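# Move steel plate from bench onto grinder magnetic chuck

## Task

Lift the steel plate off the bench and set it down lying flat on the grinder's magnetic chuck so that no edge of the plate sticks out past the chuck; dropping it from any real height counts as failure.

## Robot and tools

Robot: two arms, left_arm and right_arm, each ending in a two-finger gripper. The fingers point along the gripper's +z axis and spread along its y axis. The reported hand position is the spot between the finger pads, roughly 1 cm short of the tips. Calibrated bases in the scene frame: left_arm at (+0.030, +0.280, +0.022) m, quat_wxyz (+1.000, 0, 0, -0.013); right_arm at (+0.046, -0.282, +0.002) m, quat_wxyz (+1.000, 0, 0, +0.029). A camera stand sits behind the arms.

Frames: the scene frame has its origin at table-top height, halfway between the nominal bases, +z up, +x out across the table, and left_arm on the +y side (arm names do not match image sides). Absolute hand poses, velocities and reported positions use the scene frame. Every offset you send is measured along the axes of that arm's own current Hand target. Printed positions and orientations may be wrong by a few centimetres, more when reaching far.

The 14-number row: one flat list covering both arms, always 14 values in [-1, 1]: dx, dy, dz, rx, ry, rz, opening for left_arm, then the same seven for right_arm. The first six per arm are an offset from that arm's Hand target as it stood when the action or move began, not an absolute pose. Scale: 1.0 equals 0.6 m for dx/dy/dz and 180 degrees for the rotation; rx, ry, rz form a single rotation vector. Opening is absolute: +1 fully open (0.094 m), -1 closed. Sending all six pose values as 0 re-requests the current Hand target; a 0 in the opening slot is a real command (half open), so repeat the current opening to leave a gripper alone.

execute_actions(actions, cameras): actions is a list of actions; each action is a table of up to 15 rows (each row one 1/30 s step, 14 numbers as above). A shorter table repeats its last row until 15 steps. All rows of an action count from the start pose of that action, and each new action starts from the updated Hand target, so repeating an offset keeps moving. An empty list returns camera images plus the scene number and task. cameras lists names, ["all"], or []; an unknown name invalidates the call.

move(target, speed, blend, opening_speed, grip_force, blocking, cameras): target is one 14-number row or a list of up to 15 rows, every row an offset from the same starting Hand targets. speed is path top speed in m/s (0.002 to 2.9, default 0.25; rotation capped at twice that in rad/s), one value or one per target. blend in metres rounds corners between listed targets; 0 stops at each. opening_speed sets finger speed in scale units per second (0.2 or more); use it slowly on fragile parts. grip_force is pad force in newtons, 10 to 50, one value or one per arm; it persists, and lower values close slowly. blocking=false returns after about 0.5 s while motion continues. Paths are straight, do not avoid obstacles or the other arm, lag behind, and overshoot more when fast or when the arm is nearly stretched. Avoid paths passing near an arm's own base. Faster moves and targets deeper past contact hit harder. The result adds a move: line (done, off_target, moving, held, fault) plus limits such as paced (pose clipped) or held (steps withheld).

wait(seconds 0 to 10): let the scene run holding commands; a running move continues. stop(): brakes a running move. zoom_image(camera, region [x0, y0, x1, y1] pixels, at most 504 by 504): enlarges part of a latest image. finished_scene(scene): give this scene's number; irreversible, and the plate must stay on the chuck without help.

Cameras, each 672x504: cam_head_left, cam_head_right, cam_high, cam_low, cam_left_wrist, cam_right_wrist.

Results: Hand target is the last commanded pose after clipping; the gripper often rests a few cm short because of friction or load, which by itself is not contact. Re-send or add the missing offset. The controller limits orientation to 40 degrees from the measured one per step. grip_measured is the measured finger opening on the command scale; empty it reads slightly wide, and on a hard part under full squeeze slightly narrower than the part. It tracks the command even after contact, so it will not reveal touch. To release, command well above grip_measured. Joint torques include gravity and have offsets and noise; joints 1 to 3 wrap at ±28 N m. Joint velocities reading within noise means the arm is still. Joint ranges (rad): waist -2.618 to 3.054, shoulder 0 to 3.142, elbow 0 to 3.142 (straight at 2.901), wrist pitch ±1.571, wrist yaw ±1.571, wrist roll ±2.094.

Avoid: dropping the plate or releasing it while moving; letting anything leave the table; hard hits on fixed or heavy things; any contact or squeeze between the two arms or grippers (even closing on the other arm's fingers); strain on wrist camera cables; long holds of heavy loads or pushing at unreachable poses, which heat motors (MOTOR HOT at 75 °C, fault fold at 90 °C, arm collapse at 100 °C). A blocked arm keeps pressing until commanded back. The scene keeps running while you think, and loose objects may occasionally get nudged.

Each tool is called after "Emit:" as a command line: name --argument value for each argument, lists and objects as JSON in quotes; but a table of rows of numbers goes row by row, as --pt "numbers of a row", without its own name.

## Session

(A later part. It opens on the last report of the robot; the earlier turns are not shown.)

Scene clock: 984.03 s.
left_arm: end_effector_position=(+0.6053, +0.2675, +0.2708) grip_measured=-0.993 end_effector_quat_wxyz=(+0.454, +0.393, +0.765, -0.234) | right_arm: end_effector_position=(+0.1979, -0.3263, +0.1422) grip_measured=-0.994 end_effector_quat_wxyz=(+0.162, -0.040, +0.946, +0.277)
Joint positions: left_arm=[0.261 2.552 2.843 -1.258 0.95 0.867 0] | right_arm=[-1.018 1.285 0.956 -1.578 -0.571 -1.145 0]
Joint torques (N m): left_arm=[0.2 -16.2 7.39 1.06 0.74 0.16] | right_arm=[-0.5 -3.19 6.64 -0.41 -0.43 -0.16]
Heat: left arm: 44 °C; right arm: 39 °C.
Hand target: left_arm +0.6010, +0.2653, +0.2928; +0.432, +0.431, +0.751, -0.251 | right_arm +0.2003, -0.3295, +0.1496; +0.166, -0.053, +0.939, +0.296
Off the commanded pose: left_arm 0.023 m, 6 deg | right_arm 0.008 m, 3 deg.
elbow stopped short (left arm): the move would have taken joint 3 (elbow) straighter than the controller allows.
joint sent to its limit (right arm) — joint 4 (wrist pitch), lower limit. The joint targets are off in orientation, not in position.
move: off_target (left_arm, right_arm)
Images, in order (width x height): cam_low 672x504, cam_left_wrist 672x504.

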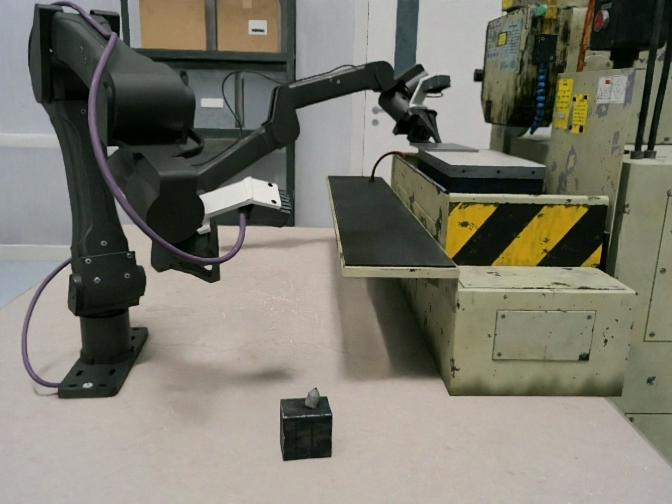

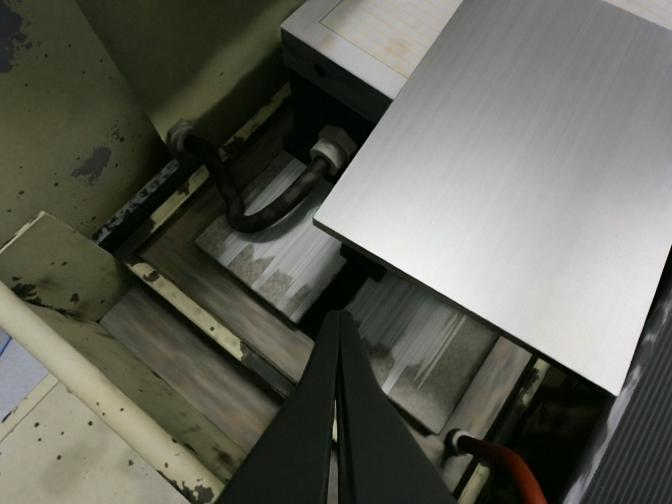

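Emit:
move --target '[-0.0325,-0.052,0.0465,0,0,0,-1,0,0,0,0,0,0,-1]' --speed 0.05 --cameras '["cam_left_wrist","cam_low","cam_high"]'

Emit:
zoom_image --camera "cam_high" --region '[350, 70, 520, 300]'

Scene clock: 990.67 s.
left_arm: end_effector_position=(+0.6019, +0.2396, +0.2617) grip_measured=-0.993 end_effector_quat_wxyz=(+0.428, +0.407, +0.772, -0.236) | right_arm: end_effector_position=(+0.1979, -0.3263, +0.1422) grip_measured=-0.994 end_effector_quat_wxyz=(+0.162, -0.040, +0.946, +0.277)
Joint positions: left_arm=[0.203 2.552 2.843 -1.29 0.9 0.865 0] | right_arm=[-1.018 1.285 0.956 -1.578 -0.571 -1.145 0]
Joint torques (N m): left_arm=[-2.26 -18.39 7.36 0.94 0.82 -0.11] | right_arm=[-0.46 -3.3 6.65 -0.35 -0.48 -0.16]
Heat: left arm: 47 °C; right arm: 39 °C.
Hand target: left_arm +0.5911, +0.2202, +0.2959; +0.432, +0.431, +0.751, -0.251 | right_arm +0.2003, -0.3295, +0.1496; +0.166, -0.053, +0.939, +0.296
Off the commanded pose: left_arm 0.041 m, 4 deg | right_arm 0.008 m, 3 deg.
elbow stopped short (left arm): the move would have taken joint 3 (elbow) straighter than the controller allows.
joint sent to its limit (right arm) — joint 4 (wrist pitch), lower limit. The joint targets are off in orientation, not in position.
move: off_target (left_arm, right_arm)
Images, in order (width x height): cam_high 672x504, cam_low 672x504, cam_left_wrist 672x504.

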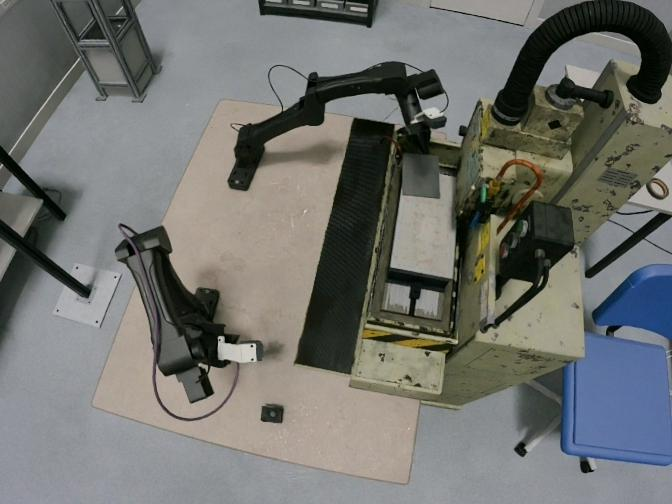

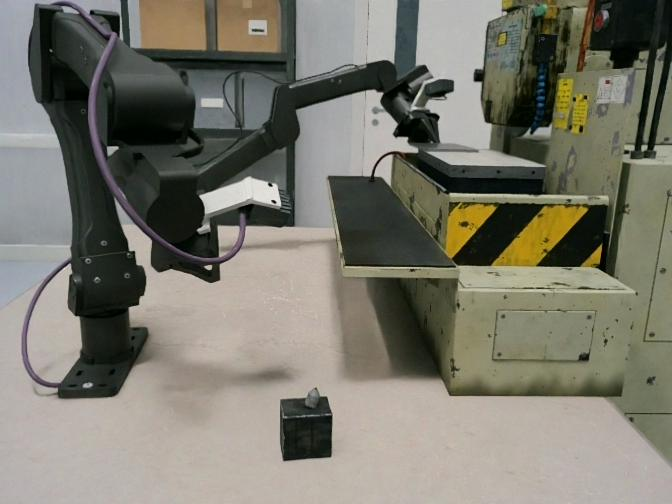

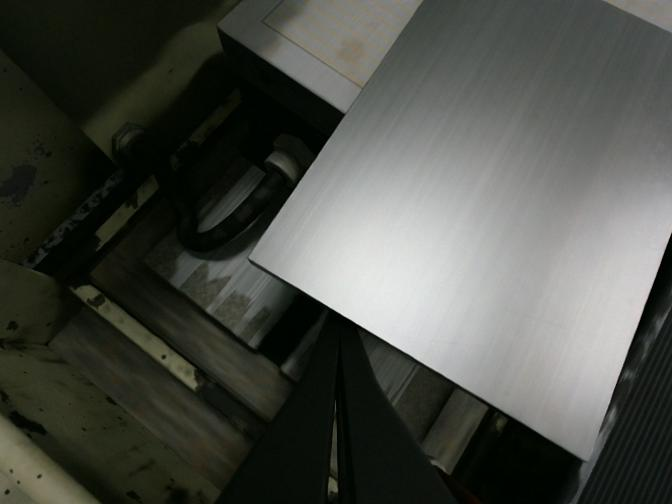

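Scaled by 2.191 from the camera's 672x504 image, which has a finer 960x720 frame.

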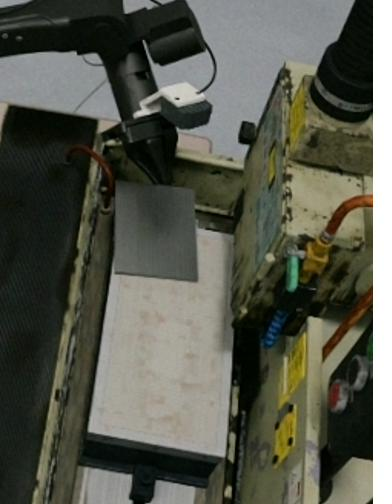

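Emit:
move --pt "0.029 0.033 -0.05 0 0 0 -1 0 0 0 0 0 0 -1" --pt "-0.035 0.033 -0.087 0 0 0 -1 0 0 0 0 0 0 -1" --speed 0.06 --cameras '["cam_left_wrist","cam_low"]'

Emit:
zoom_image --camera "cam_low" --region '[370, 100, 470, 180]'

Scene clock: 998.30 s.
left_arm: end_effector_position=(+0.5970, +0.2644, +0.3060) grip_measured=-0.993 end_effector_quat_wxyz=(+0.469, +0.380, +0.763, -0.230) | right_arm: end_effector_position=(+0.1979, -0.3263, +0.1422) grip_measured=-0.994 end_effector_quat_wxyz=(+0.162, -0.040, +0.946, +0.277)
Joint positions: left_arm=[0.259 2.487 2.843 -1.25 0.95 0.799 0] | right_arm=[-1.018 1.285 0.956 -1.578 -0.571 -1.145 0]
Joint torques (N m): left_arm=[-0.01 -17.61 7.27 1.31 0.7 -0.13] | right_arm=[-0.58 -3.26 6.53 -0.37 -0.46 -0.19]
Heat: left arm: 49 °C; right arm: 39 °C.
Hand target: left_arm +0.5909, +0.2604, +0.3401; +0.432, +0.431, +0.751, -0.251 | right_arm +0.2003, -0.3295, +0.1496; +0.166, -0.053, +0.939, +0.296
Off the commanded pose: left_arm 0.035 m, 8 deg | right_arm 0.008 m, 3 deg.
elbow stopped short (left arm): the move would have taken joint 3 (elbow) straighter than the controller allows.
joint sent to its limit (right arm) — joint 4 (wrist pitch), lower limit. The joint targets are off in orientation, not in position.
move: off_target (left_arm, right_arm)
Images, in order (width x height): cam_low 672x504, cam_left_wrist 672x504.

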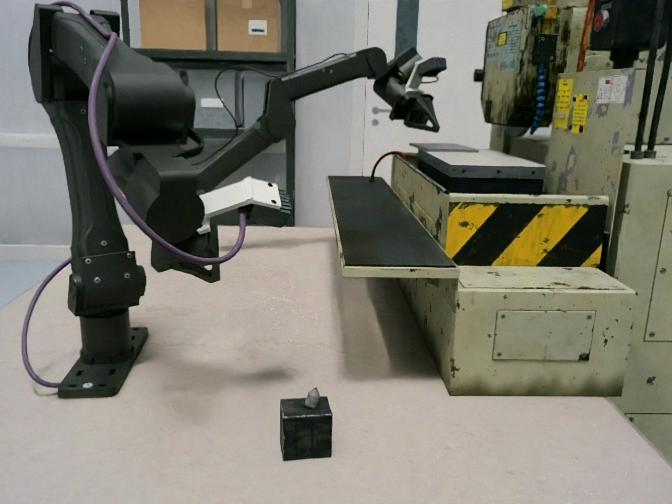

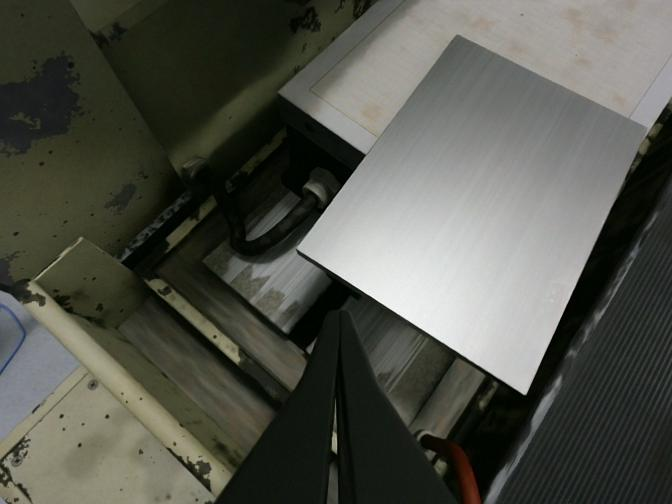

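Scaled by 5.040 from the camera's 672x504 image, which has a finer 960x720 frame.

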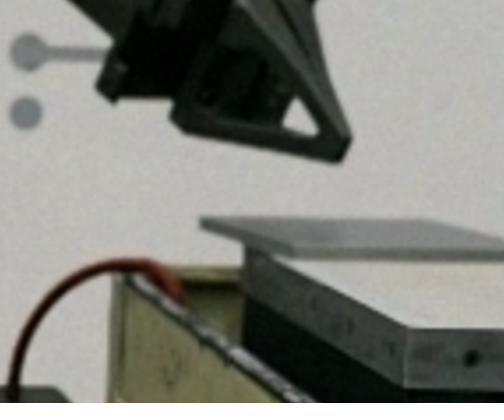

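Emit:
move --target '[0.036,0,0.021,0,0,0,-1,0,0,0,0,0,0,-1]' --speed 0.05 --cameras '["cam_low"]'

Emit:
zoom_image --camera "cam_low" --region '[370, 100, 470, 180]'

Scene clock: 1004.60 s.
left_arm: end_effector_position=(+0.5945, +0.2636, +0.3043) grip_measured=-0.993 end_effector_quat_wxyz=(+0.468, +0.394, +0.758, -0.226) | right_arm: end_effector_position=(+0.1979, -0.3263, +0.1422) grip_measured=-0.994 end_effector_quat_wxyz=(+0.162, -0.040, +0.946, +0.277)
Joint positions: left_arm=[0.259 2.487 2.843 -1.268 0.952 0.841 0] | right_arm=[-1.018 1.285 0.956 -1.578 -0.571 -1.145 0]
Joint torques (N m): left_arm=[-0.03 -13.97 7.24 1.05 0.7 0.12] | right_arm=[-0.44 -3.19 6.64 -0.34 -0.45 -0.17]
Heat: left arm: 48 °C; right arm: 39 °C.
Hand target: left_arm +0.5908, +0.2602, +0.3151; +0.432, +0.431, +0.751, -0.251 | right_arm +0.2003, -0.3295, +0.1496; +0.166, -0.053, +0.939, +0.296
Off the commanded pose: left_arm 0.012 m, 7 deg | right_arm 0.008 m, 3 deg.
elbow stopped short (left arm): the move would have taken joint 3 (elbow) straighter than the controller allows.
joint sent to its limit (right arm) — joint 4 (wrist pitch), lower limit. The joint targets are off in orientation, not in position.
move: off_target (left_arm, right_arm)
Images, in order (width x height): cam_low 672x504.

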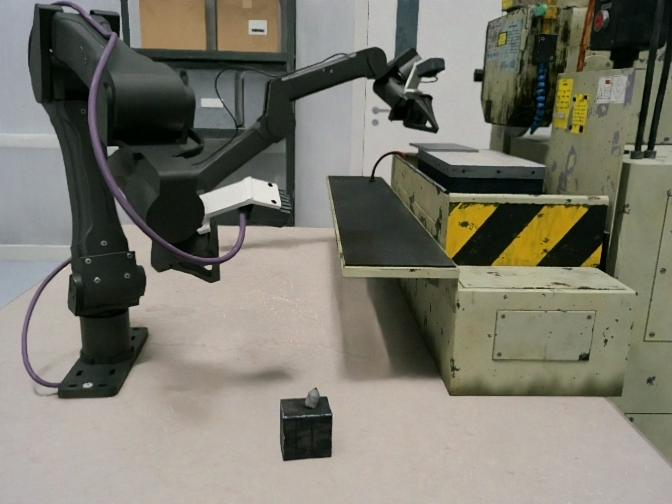

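Scaled by 5.040 from the camera's 672x504 image, which has a finer 960x720 frame.

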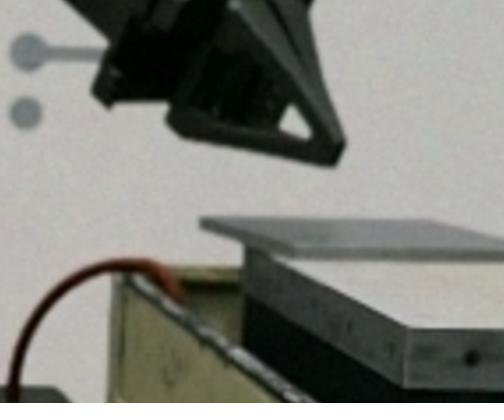

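Emit:
move --target '[0.054,0,0.031,0,0,0,-1,0,0,0,0,0,0,-1]' --speed 0.05 --cameras '["cam_low","cam_left_wrist"]'

Emit:
zoom_image --camera "cam_low" --region '[370, 100, 470, 180]'

Scene clock: 1008.67 s.
left_arm: end_effector_position=(+0.5905, +0.2625, +0.2791) grip_measured=-0.993 end_effector_quat_wxyz=(+0.448, +0.416, +0.757, -0.232) | right_arm: end_effector_position=(+0.1979, -0.3263, +0.1422) grip_measured=-0.994 end_effector_quat_wxyz=(+0.162, -0.040, +0.946, +0.277)
Joint positions: left_arm=[0.259 2.523 2.843 -1.334 0.953 0.944 0] | right_arm=[-1.018 1.285 0.956 -1.578 -0.571 -1.145 0]
Joint torques (N m): left_arm=[-0.05 -12.22 7.25 0.94 0.71 0.1] | right_arm=[-0.66 -3.14 6.52 -0.36 -0.44 -0.16]
Heat: left arm: 48 °C; right arm: 39 °C.
Hand target: left_arm +0.5906, +0.2602, +0.2777; +0.432, +0.431, +0.751, -0.251 | right_arm +0.2003, -0.3295, +0.1496; +0.166, -0.053, +0.939, +0.296
Off the commanded pose: left_arm 0.003 m, 3 deg | right_arm 0.008 m, 3 deg.
elbow stopped short (left arm): the move would have taken joint 3 (elbow) straighter than the controller allows.
joint sent to its limit (right arm) — joint 4 (wrist pitch), lower limit. The joint targets are off in orientation, not in position.
move: off_target (left_arm, right_arm)
Images, in order (width x height): cam_low 672x504, cam_left_wrist 672x504.

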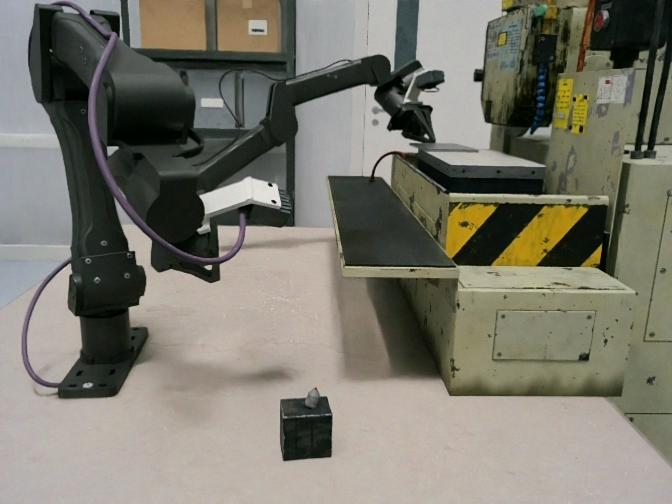

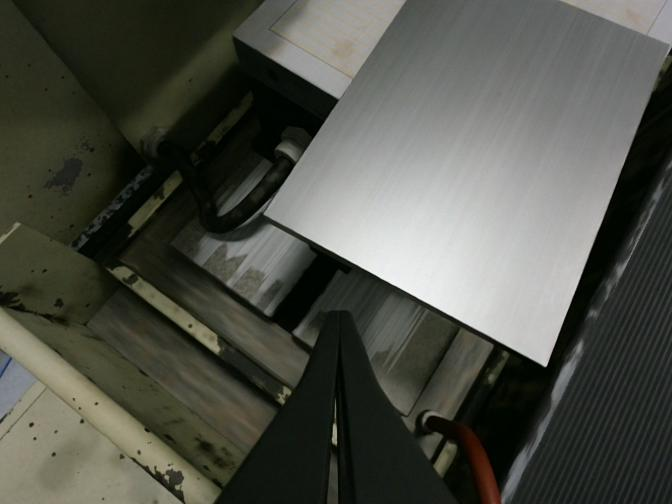

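Scaled by 5.040 from the camera's 672x504 image, which has a finer 960x720 frame.

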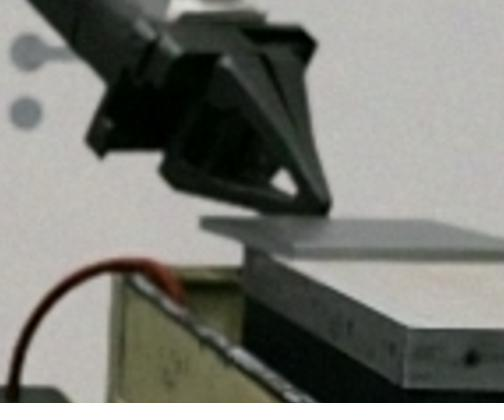

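Emit:
move --target '[-0.0315,-0.042,0.065,0,0,0,-1,0,0,0,0,0,0,-1]' --speed 0.05 --cameras '["cam_low","cam_left_wrist"]'

Emit:
zoom_image --camera "cam_low" --region '[370, 100, 470, 180]'

Scene clock: 1015.63 s.
left_arm: end_effector_position=(+0.5982, +0.2266, +0.2771) grip_measured=-0.993 end_effector_quat_wxyz=(+0.444, +0.431, +0.750, -0.234) | right_arm: end_effector_position=(+0.1979, -0.3263, +0.1422) grip_measured=-0.994 end_effector_quat_wxyz=(+0.162, -0.040, +0.946, +0.277)
Joint positions: left_arm=[0.186 2.523 2.829 -1.274 0.924 0.895 0] | right_arm=[-1.018 1.285 0.956 -1.578 -0.571 -1.145 0]
Joint torques (N m): left_arm=[-2.48 -15.17 3.84 0.93 0.48 -0.12] | right_arm=[-0.51 -3.23 6.54 -0.35 -0.43 -0.15]
Heat: left arm: 47 °C; right arm: 39 °C.
Hand target: left_arm +0.5905, +0.2101, +0.2747; +0.432, +0.431, +0.751, -0.251 | right_arm +0.2003, -0.3295, +0.1496; +0.166, -0.053, +0.939, +0.296
Off the commanded pose: left_arm 0.018 m, 2 deg | right_arm 0.008 m, 3 deg.
joint sent to its limit (right arm) — joint 4 (wrist pitch), lower limit. The joint targets are off in orientation, not in position.
move: off_target (left_arm, right_arm)
Images, in order (width x height): cam_low 672x504, cam_left_wrist 672x504.

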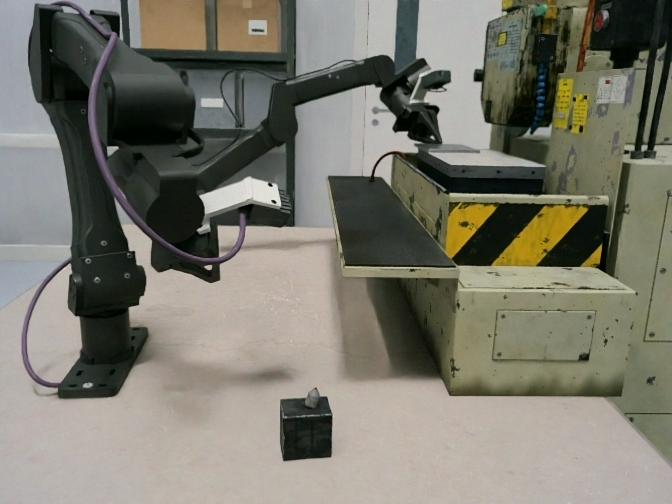

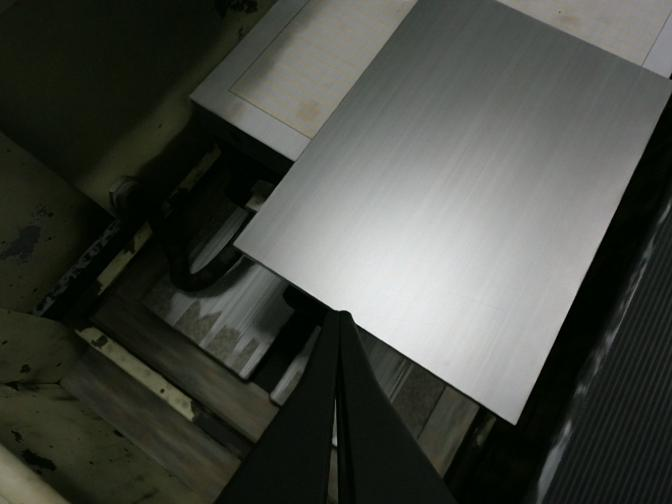

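Scaled by 5.040 from the camera's 672x504 image, which has a finer 960x720 frame.

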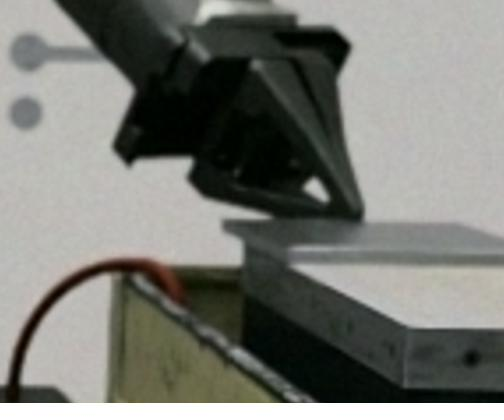

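Emit:
move --target '[-0.025,-0.029,0.0437,0,0,0,-1,0,0,0,0,0,0,-1]' --speed 0.05 --cameras '["cam_low","cam_left_wrist","cam_high"]'

Emit:
zoom_image --camera "cam_low" --region '[370, 100, 470, 180]'

Emit:
zoom_image --camera "cam_high" --region '[350, 70, 520, 300]'

Scene clock: 1020.20 s.
left_arm: end_effector_position=(+0.6018, +0.1958, +0.2773) grip_measured=-0.993 end_effector_quat_wxyz=(+0.448, +0.427, +0.751, -0.230) | right_arm: end_effector_position=(+0.1979, -0.3263, +0.1422) grip_measured=-0.994 end_effector_quat_wxyz=(+0.162, -0.040, +0.946, +0.277)
Joint positions: left_arm=[0.121 2.375 2.529 -1.035 0.879 0.794 0] | right_arm=[-1.018 1.285 0.956 -1.578 -0.571 -1.145 0]
Joint torques (N m): left_arm=[-3.1 -15.04 4.23 0.99 0.47 -0.11] | right_arm=[-0.65 -3.23 6.63 -0.37 -0.48 -0.14]
Heat: left arm: 48 °C; right arm: 39 °C.
Hand target: left_arm +0.5907, +0.1753, +0.2746; +0.432, +0.431, +0.751, -0.251 | right_arm +0.2003, -0.3295, +0.1496; +0.166, -0.053, +0.939, +0.296
Off the commanded pose: left_arm 0.023 m, 3 deg | right_arm 0.008 m, 3 deg.
joint sent to its limit (right arm) — joint 4 (wrist pitch), lower limit. The joint targets are off in orientation, not in position.
move: off_target (left_arm, right_arm)
Images, in order (width x height): cam_high 672x504, cam_low 672x504, cam_left_wrist 672x504.

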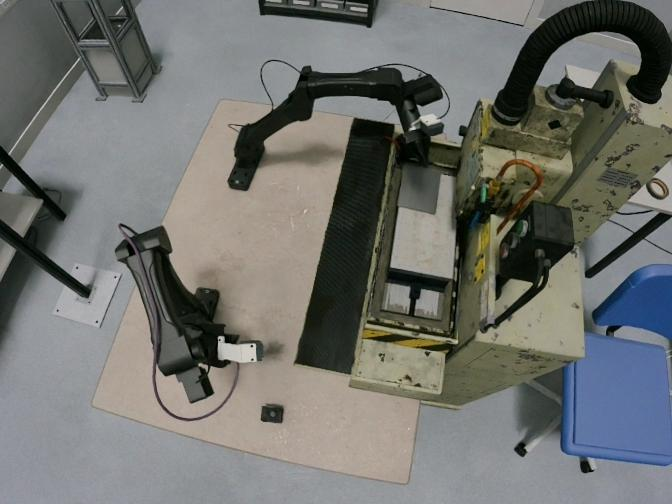

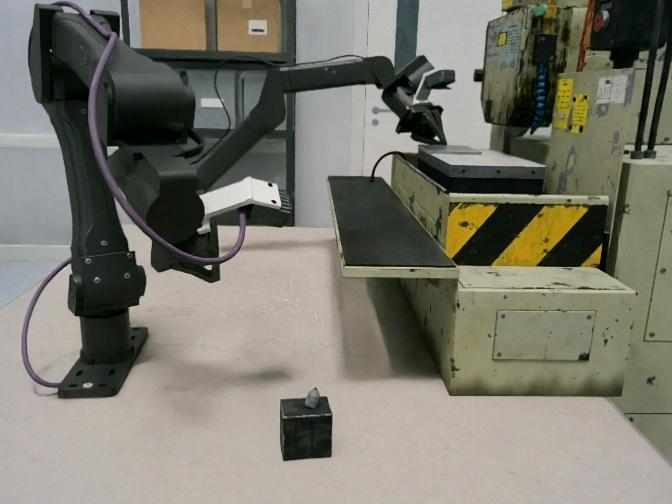

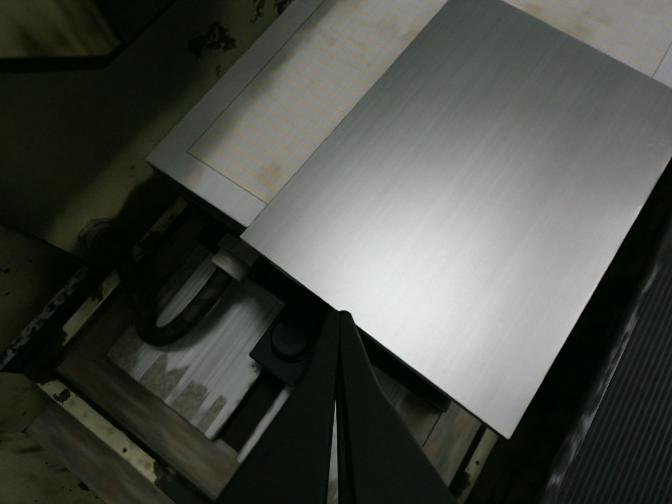

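Scaled by 5.040 from the camera's 672x504 image, which has a finer 960x720 frame.

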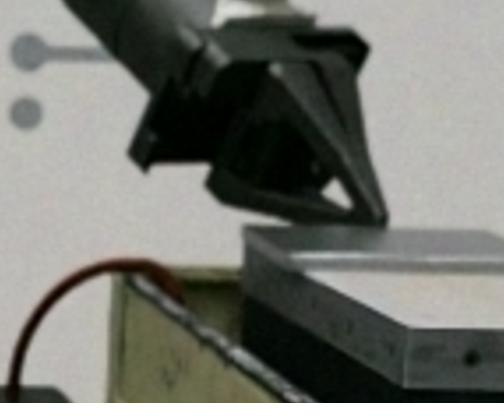

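Scaled by 2.191 from the camera's 672x504 image, which has a finer 960x720 frame.

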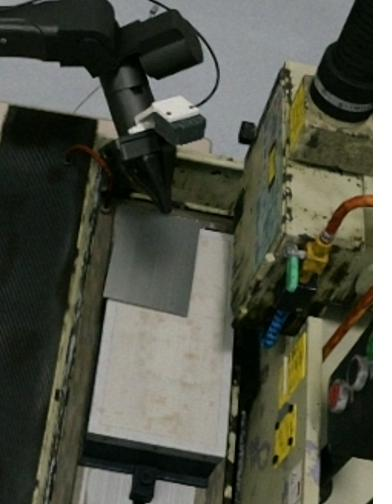

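Emit:
move --target '[-0.026,-0.025,0.035,0,0,0,-1,0,0,0,0,0,0,-1]' --speed 0.04 --cameras '["cam_left_wrist","cam_high"]'

Emit:
zoom_image --camera "cam_high" --region '[350, 70, 520, 300]'

Scene clock: 1025.03 s.
left_arm: end_effector_position=(+0.6050, +0.1841, +0.2776) grip_measured=-0.993 end_effector_quat_wxyz=(+0.443, +0.413, +0.766, -0.213) | right_arm: end_effector_position=(+0.1979, -0.3263, +0.1422) grip_measured=-0.994 end_effector_quat_wxyz=(+0.162, -0.040, +0.946, +0.277)
Joint positions: left_arm=[0.084 2.337 2.472 -0.975 0.804 0.724 0] | right_arm=[-1.018 1.285 0.956 -1.578 -0.571 -1.145 0]
Joint torques (N m): left_arm=[-5.24 -14.46 4.31 1.21 0.82 -0.17] | right_arm=[-0.57 -3.26 6.74 -0.4 -0.43 -0.19]
Heat: left arm: 47 °C; right arm: 39 °C.
Hand target: left_arm +0.5908, +0.1452, +0.2777; +0.432, +0.431, +0.751, -0.251 | right_arm +0.2003, -0.3295, +0.1496; +0.166, -0.053, +0.939, +0.296
Off the commanded pose: left_arm 0.041 m, 5 deg | right_arm 0.008 m, 3 deg.
joint sent to its limit (right arm) — joint 4 (wrist pitch), lower limit. The joint targets are off in orientation, not in position.
move: off_target (left_arm, right_arm)
Images, in order (width x height): cam_high 672x504, cam_left_wrist 672x504.

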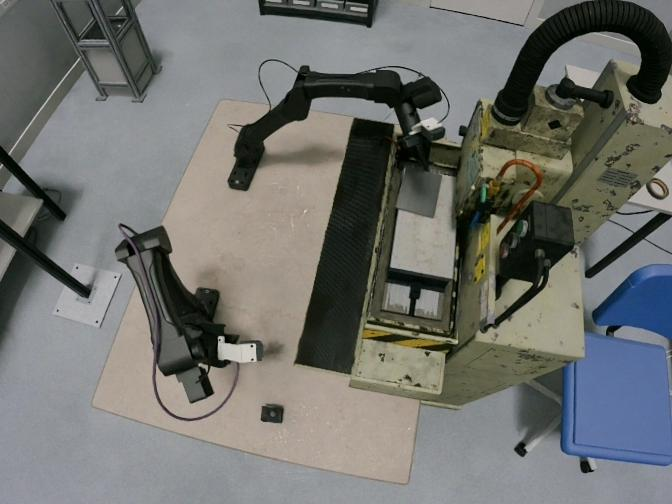

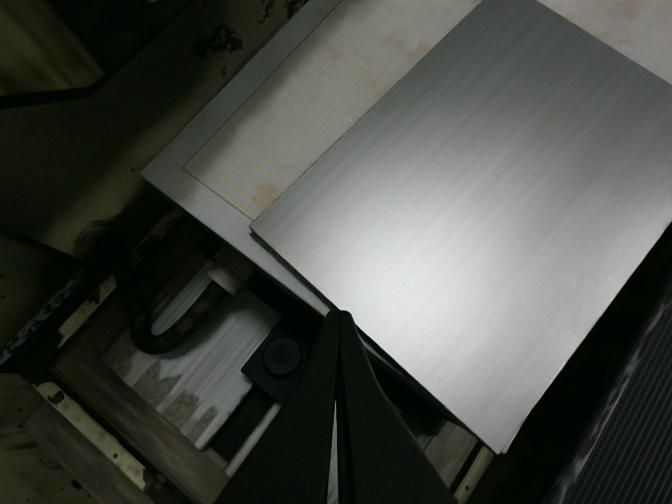

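Scaled by 2.191 from the camera's 672x504 image, which has a finer 960x720 frame.

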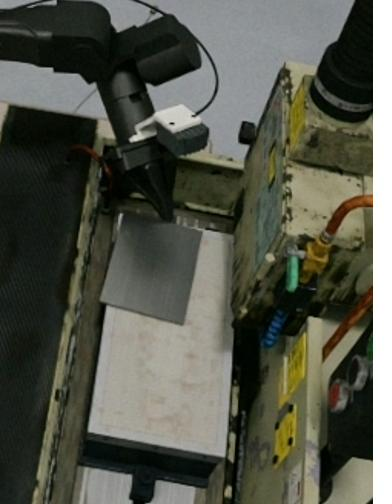

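Emit:
move --pt "0.014 0.05 -0.0915 0 0 0 -1 0 0 0 0 0 0 -1" --pt "-0.087 0.05 -0.15 0 0 0 -1 0 0 0 0 0 0 -1" --pt "-0.0765 -0.109 -0.173 -0.192 -0.001 -0.111 -1 0 0 0 0 0 0 -1" --speed '[0.06,0.15,0.2]' --blend '[0.015,0.03,0]' --cameras '["cam_low","cam_left_wrist","cam_high"]'

Emit:
zoom_image --camera "cam_high" --region '[350, 70, 520, 300]'

Scene clock: 1040.13 s.
left_arm: end_effector_position=(+0.5054, +0.1705, +0.3561) grip_measured=-0.993 end_effector_quat_wxyz=(+0.475, +0.153, +0.862, -0.089) | right_arm: end_effector_position=(+0.1979, -0.3263, +0.1422) grip_measured=-0.994 end_effector_quat_wxyz=(+0.162, -0.040, +0.946, +0.277)
Joint positions: left_arm=[-0.143 1.65 1.76 -0.681 0.161 0.093 0] | right_arm=[-1.018 1.285 0.956 -1.578 -0.571 -1.145 0]
Joint torques (N m): left_arm=[-0.4 -10.62 5.81 1.86 -0.03 -0.12] | right_arm=[-0.51 -3.12 6.68 -0.37 -0.48 -0.17]
Heat: left arm: 47 °C; right arm: 39 °C.
Hand target: left_arm +0.5010, +0.1706, +0.3697; +0.492, +0.149, +0.853, -0.089 | right_arm +0.2003, -0.3295, +0.1496; +0.166, -0.053, +0.939, +0.296
Off the commanded pose: left_arm 0.014 m, 2 deg | right_arm 0.008 m, 3 deg.
elbow stopped short (left arm): the move would have taken joint 3 (elbow) straighter than the controller allows.
joint sent to its limit (right arm) — joint 4 (wrist pitch), lower limit. The joint targets are off in orientation, not in position.
move: off_target (left_arm, right_arm)
Images, in order (width x height): cam_high 672x504, cam_low 672x504, cam_left_wrist 672x504.

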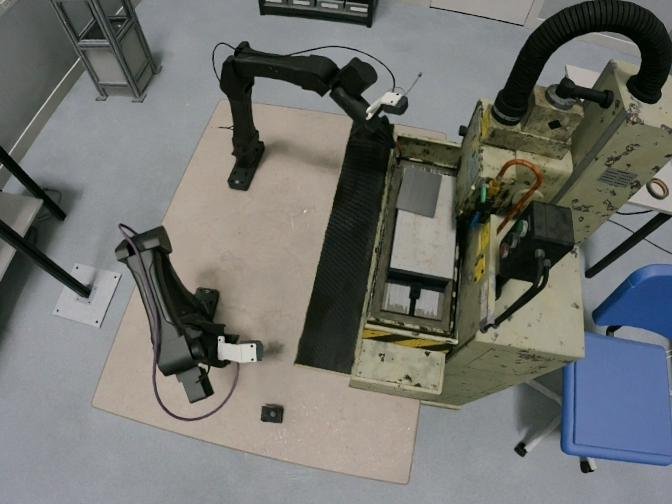

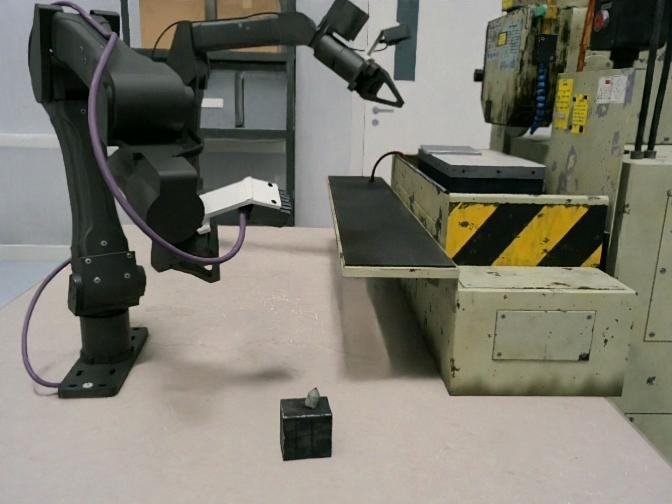

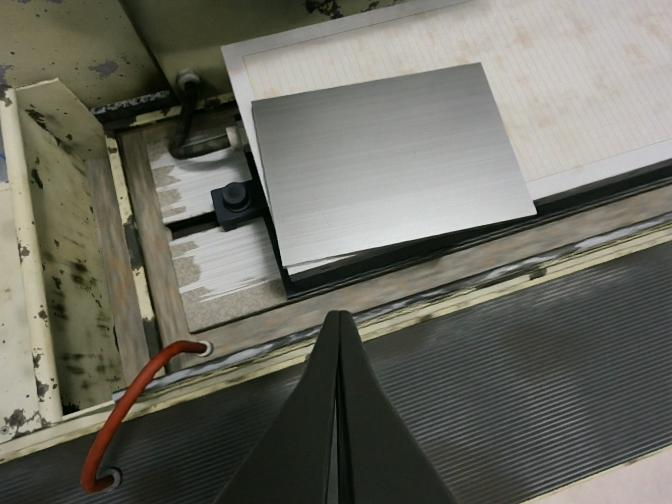

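Scaled by 2.191 from the camera's 672x504 image, which has a finer 960x720 frame.

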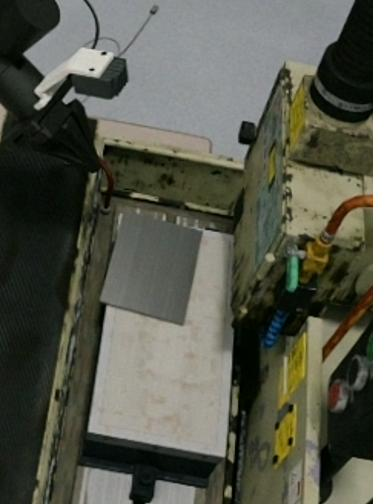

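Emit:
move --pt "-0.0474 -0.187 0.082 0 0 0 -1 0 0 0 0 0 0 -1" --pt "0.075 -0.187 0.153 0 0 0 -1 0 0 0 0 0 0 -1" --speed '[0.15,0.1]' --blend '[0.02,0]' --cameras '["cam_low","cam_left_wrist"]'

Emit:
zoom_image --camera "cam_low" --region '[370, 100, 470, 180]'

Scene clock: 1047.83 s.
left_arm: end_effector_position=(+0.5181, +0.0427, +0.2649) grip_measured=-0.993 end_effector_quat_wxyz=(+0.470, +0.159, +0.864, -0.085) | right_arm: end_effector_position=(+0.1979, -0.3263, +0.1422) grip_measured=-0.994 end_effector_quat_wxyz=(+0.162, -0.040, +0.946, +0.277)
Joint positions: left_arm=[-0.465 1.804 1.579 -0.354 -0.111 -0.068 0] | right_arm=[-1.018 1.285 0.956 -1.578 -0.571 -1.145 0]
Joint torques (N m): left_arm=[-0.21 -13.12 6.52 1.83 -0.17 -0.13] | right_arm=[-0.62 -3.3 6.67 -0.37 -0.48 -0.14]
Heat: left arm: 47 °C; right arm: 39 °C.
Hand target: left_arm +0.5162, +0.0453, +0.2854; +0.492, +0.149, +0.853, -0.089 | right_arm +0.2003, -0.3295, +0.1496; +0.166, -0.053, +0.939, +0.296
Off the commanded pose: left_arm 0.021 m, 3 deg | right_arm 0.008 m, 3 deg.
joint sent to its limit (right arm) — joint 4 (wrist pitch), lower limit. The joint targets are off in orientation, not in position.
move: off_target (left_arm, right_arm)
Images, in order (width x height): cam_low 672x504, cam_left_wrist 672x504.

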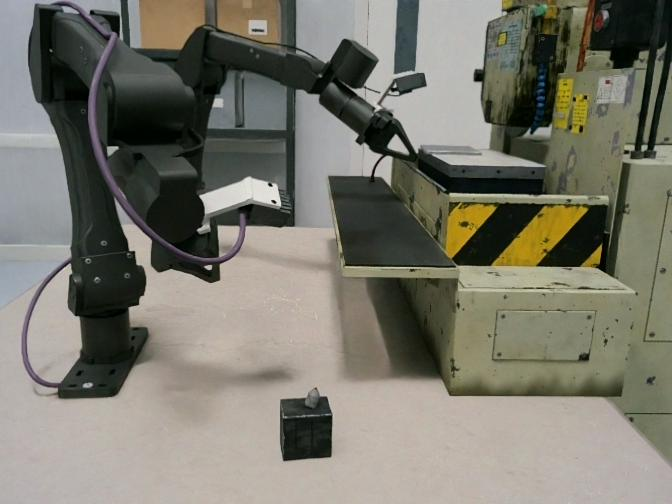

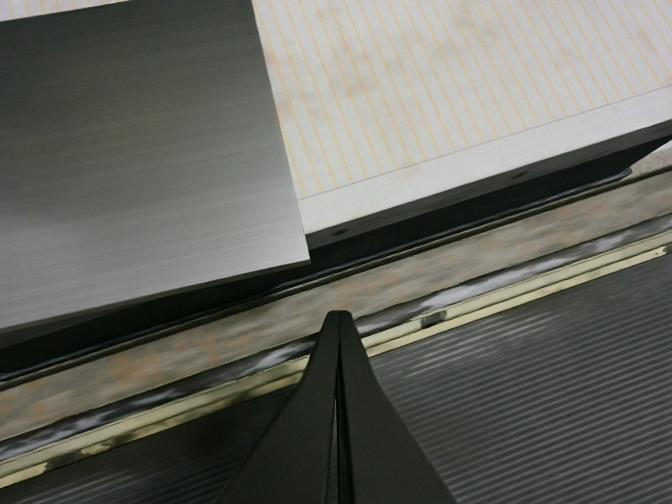

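Scaled by 5.040 from the camera's 672x504 image, which has a finer 960x720 frame.

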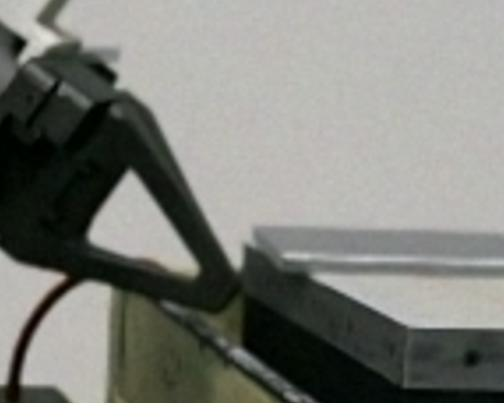

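Emit:
move --pt "-0.013 0.055 -0.031 0 0 0 -1 0 0 0 0 0 0 -1" --pt "-0.048 0.080 0.030 0 0 0 -1 0 0 0 0 0 0 -1" --speed '[0.1,0.04]' --cameras '["cam_low","cam_left_wrist"]'

Emit:
zoom_image --camera "cam_low" --region '[370, 100, 470, 180]'

Scene clock: 1053.77 s.
left_arm: end_effector_position=(+0.5556, +0.0803, +0.2957) grip_measured=-0.993 end_effector_quat_wxyz=(+0.488, +0.145, +0.856, -0.088) | right_arm: end_effector_position=(+0.1979, -0.3263, +0.1422) grip_measured=-0.994 end_effector_quat_wxyz=(+0.162, -0.040, +0.946, +0.277)
Joint positions: left_arm=[-0.346 1.862 1.74 -0.412 -0.023 -0.025 0] | right_arm=[-1.018 1.285 0.956 -1.578 -0.571 -1.145 0]
Joint torques (N m): left_arm=[0.46 -8.96 9.35 1.72 0.05 0.11] | right_arm=[-0.55 -3.3 6.6 -0.39 -0.44 -0.16]
Heat: left arm: 46 °C; right arm: 39 °C.
Hand target: left_arm +0.5608, +0.0802, +0.3011; +0.492, +0.149, +0.853, -0.089 | right_arm +0.2003, -0.3295, +0.1496; +0.166, -0.053, +0.939, +0.296
Off the commanded pose: left_arm 0.007 m, 1 deg | right_arm 0.008 m, 3 deg.
joint sent to its limit (right arm) — joint 4 (wrist pitch), lower limit. The joint targets are off in orientation, not in position.
move: off_target (right_arm)
Images, in order (width x height): cam_low 672x504, cam_left_wrist 672x504.

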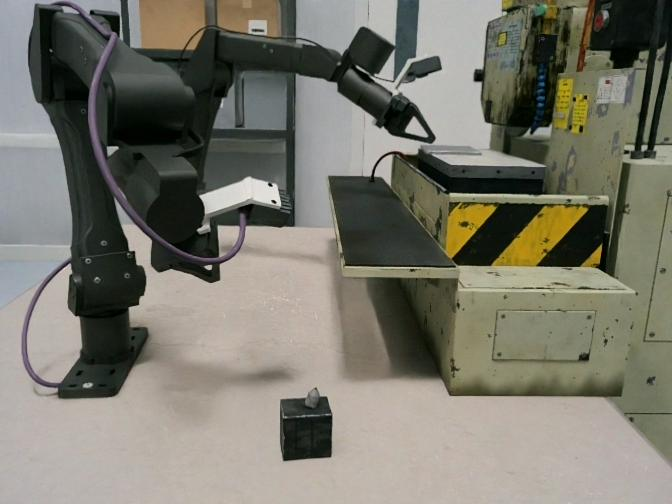

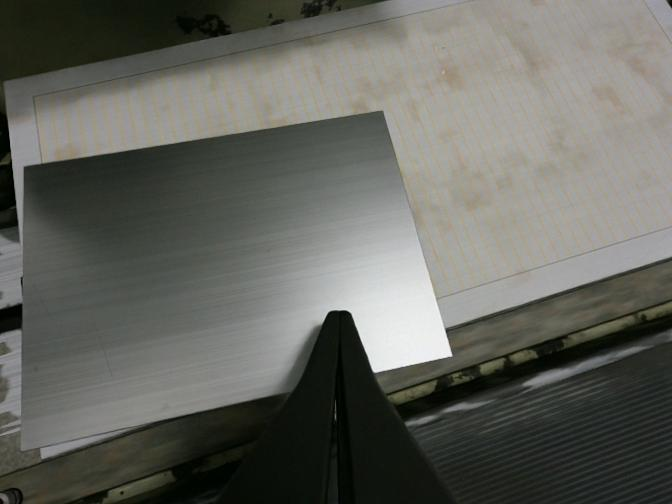

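Scaled by 5.040 from the camera's 672x504 image, which has a finer 960x720 frame.

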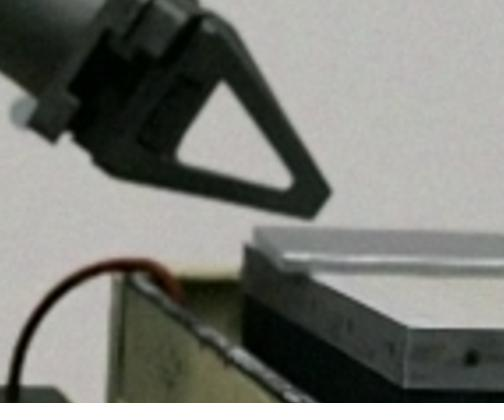

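Emit:
move --pt "0.035 -0.0257 -0.061 0 0 0 -1 0 0 0 0 0 0 -1" --pt "0.067 -0.0257 -0.0427 0 0 0 -1 0 0 0 0 0 0 -1" --speed 0.1 --cameras '["cam_low","cam_left_wrist"]'

Emit:
zoom_image --camera "cam_low" --region '[370, 100, 470, 180]'

Scene clock: 1063.10 s.
left_arm: end_effector_position=(+0.5174, +0.0789, +0.2609) grip_measured=-0.993 end_effector_quat_wxyz=(+0.472, +0.157, +0.863, -0.086) | right_arm: end_effector_position=(+0.1979, -0.3263, +0.1422) grip_measured=-0.994 end_effector_quat_wxyz=(+0.162, -0.040, +0.946, +0.277)
Joint positions: left_arm=[-0.381 1.738 1.481 -0.314 -0.041 -0.027 0] | right_arm=[-1.018 1.285 0.956 -1.578 -0.571 -1.145 0]
Joint torques (N m): left_arm=[-0.34 -12.14 6.57 1.84 -0.13 -0.13] | right_arm=[-0.65 -3.25 6.52 -0.38 -0.46 -0.17]
Heat: left arm: 46 °C; right arm: 39 °C.
Hand target: left_arm +0.5157, +0.0801, +0.2792; +0.492, +0.149, +0.853, -0.089 | right_arm +0.2003, -0.3295, +0.1496; +0.166, -0.053, +0.939, +0.296
Off the commanded pose: left_arm 0.018 m, 3 deg | right_arm 0.008 m, 3 deg.
joint sent to its limit (right arm) — joint 4 (wrist pitch), lower limit. The joint targets are off in orientation, not in position.
move: off_target (left_arm, right_arm)
Images, in order (width x height): cam_low 672x504, cam_left_wrist 672x504.

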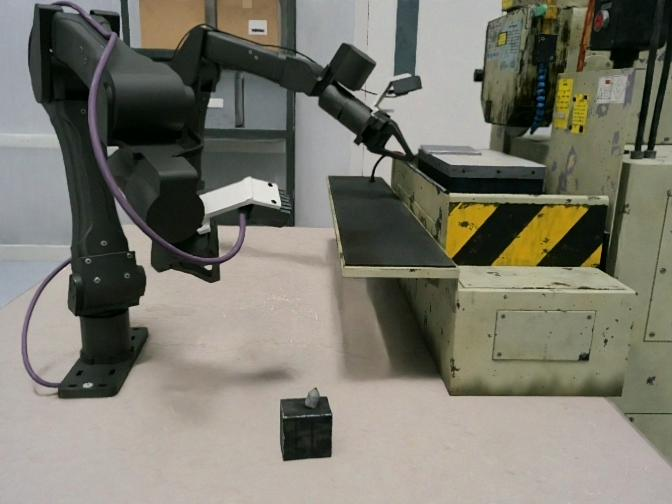

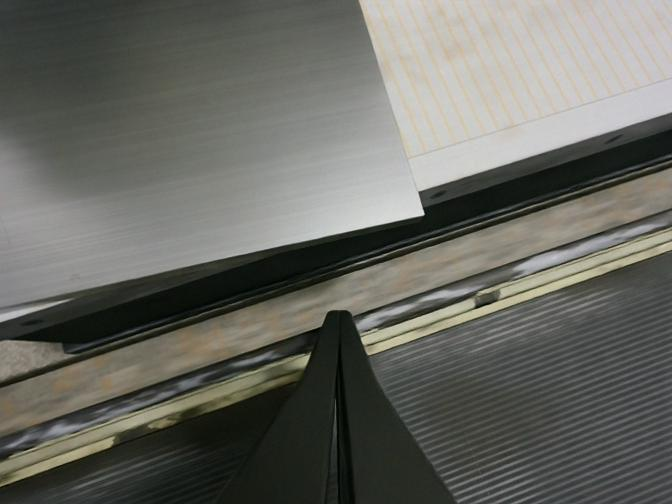

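Scaled by 5.040 from the camera's 672x504 image, which has a finer 960x720 frame.

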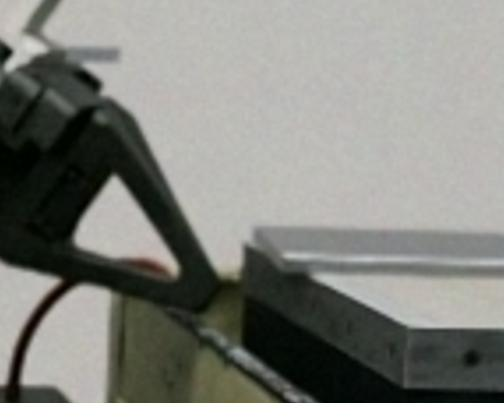

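Emit:
move --target '[-0.033,0.0114,0.017,0,0,0,-1,0,0,0,0,0,0,-1]' --speed 0.06 --cameras '["cam_low","cam_left_wrist"]'

Emit:
zoom_image --camera "cam_low" --region '[370, 100, 470, 180]'

Scene clock: 1067.53 s.
left_arm: end_effector_position=(+0.5309, +0.0804, +0.2859) grip_measured=-0.993 end_effector_quat_wxyz=(+0.488, +0.149, +0.855, -0.086) | right_arm: end_effector_position=(+0.1979, -0.3263, +0.1422) grip_measured=-0.994 end_effector_quat_wxyz=(+0.162, -0.040, +0.946, +0.277)
Joint positions: left_arm=[-0.369 1.766 1.581 -0.348 -0.041 -0.027 0] | right_arm=[-1.018 1.285 0.956 -1.578 -0.571 -1.145 0]
Joint torques (N m): left_arm=[0.39 -8.28 9.11 1.68 0.06 -0.02] | right_arm=[-0.59 -3.23 6.58 -0.37 -0.48 -0.16]
Heat: left arm: 46 °C; right arm: 39 °C.
Hand target: left_arm +0.5357, +0.0802, +0.2913; +0.492, +0.149, +0.853, -0.089 | right_arm +0.2003, -0.3295, +0.1496; +0.166, -0.053, +0.939, +0.296
Off the commanded pose: left_arm 0.007 m, 1 deg | right_arm 0.008 m, 3 deg.
joint sent to its limit (right arm) — joint 4 (wrist pitch), lower limit. The joint targets are off in orientation, not in position.
move: off_target (right_arm)
Images, in order (width x height): cam_low 672x504, cam_left_wrist 672x504.

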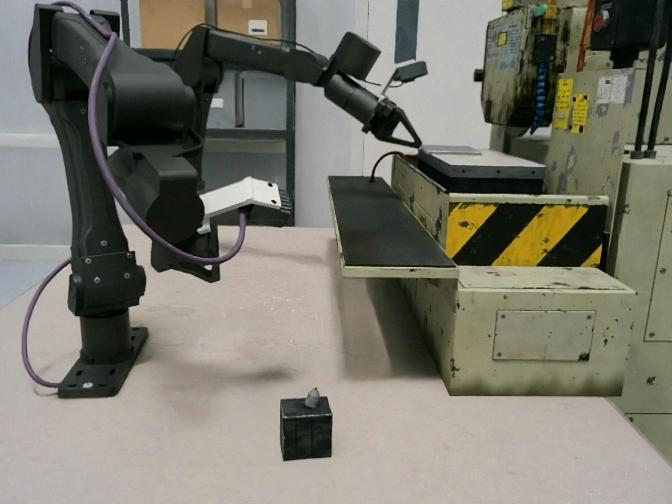

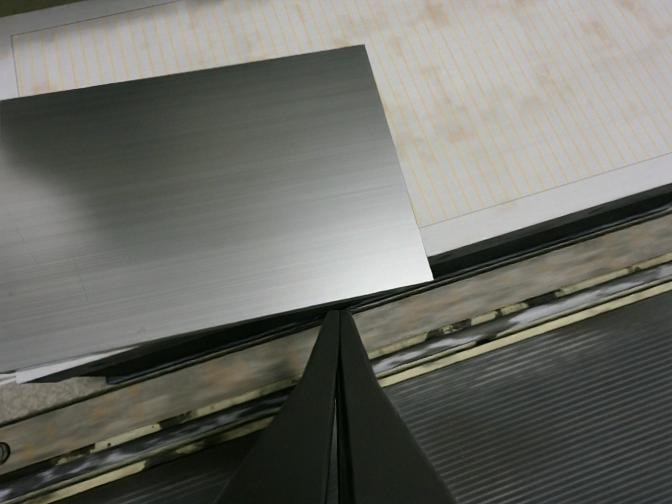

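Scaled by 5.040 from the camera's 672x504 image, which has a finer 960x720 frame.

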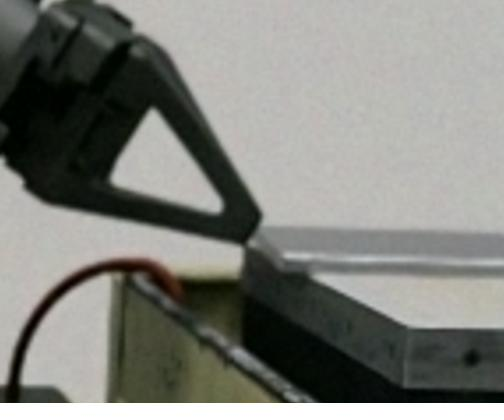

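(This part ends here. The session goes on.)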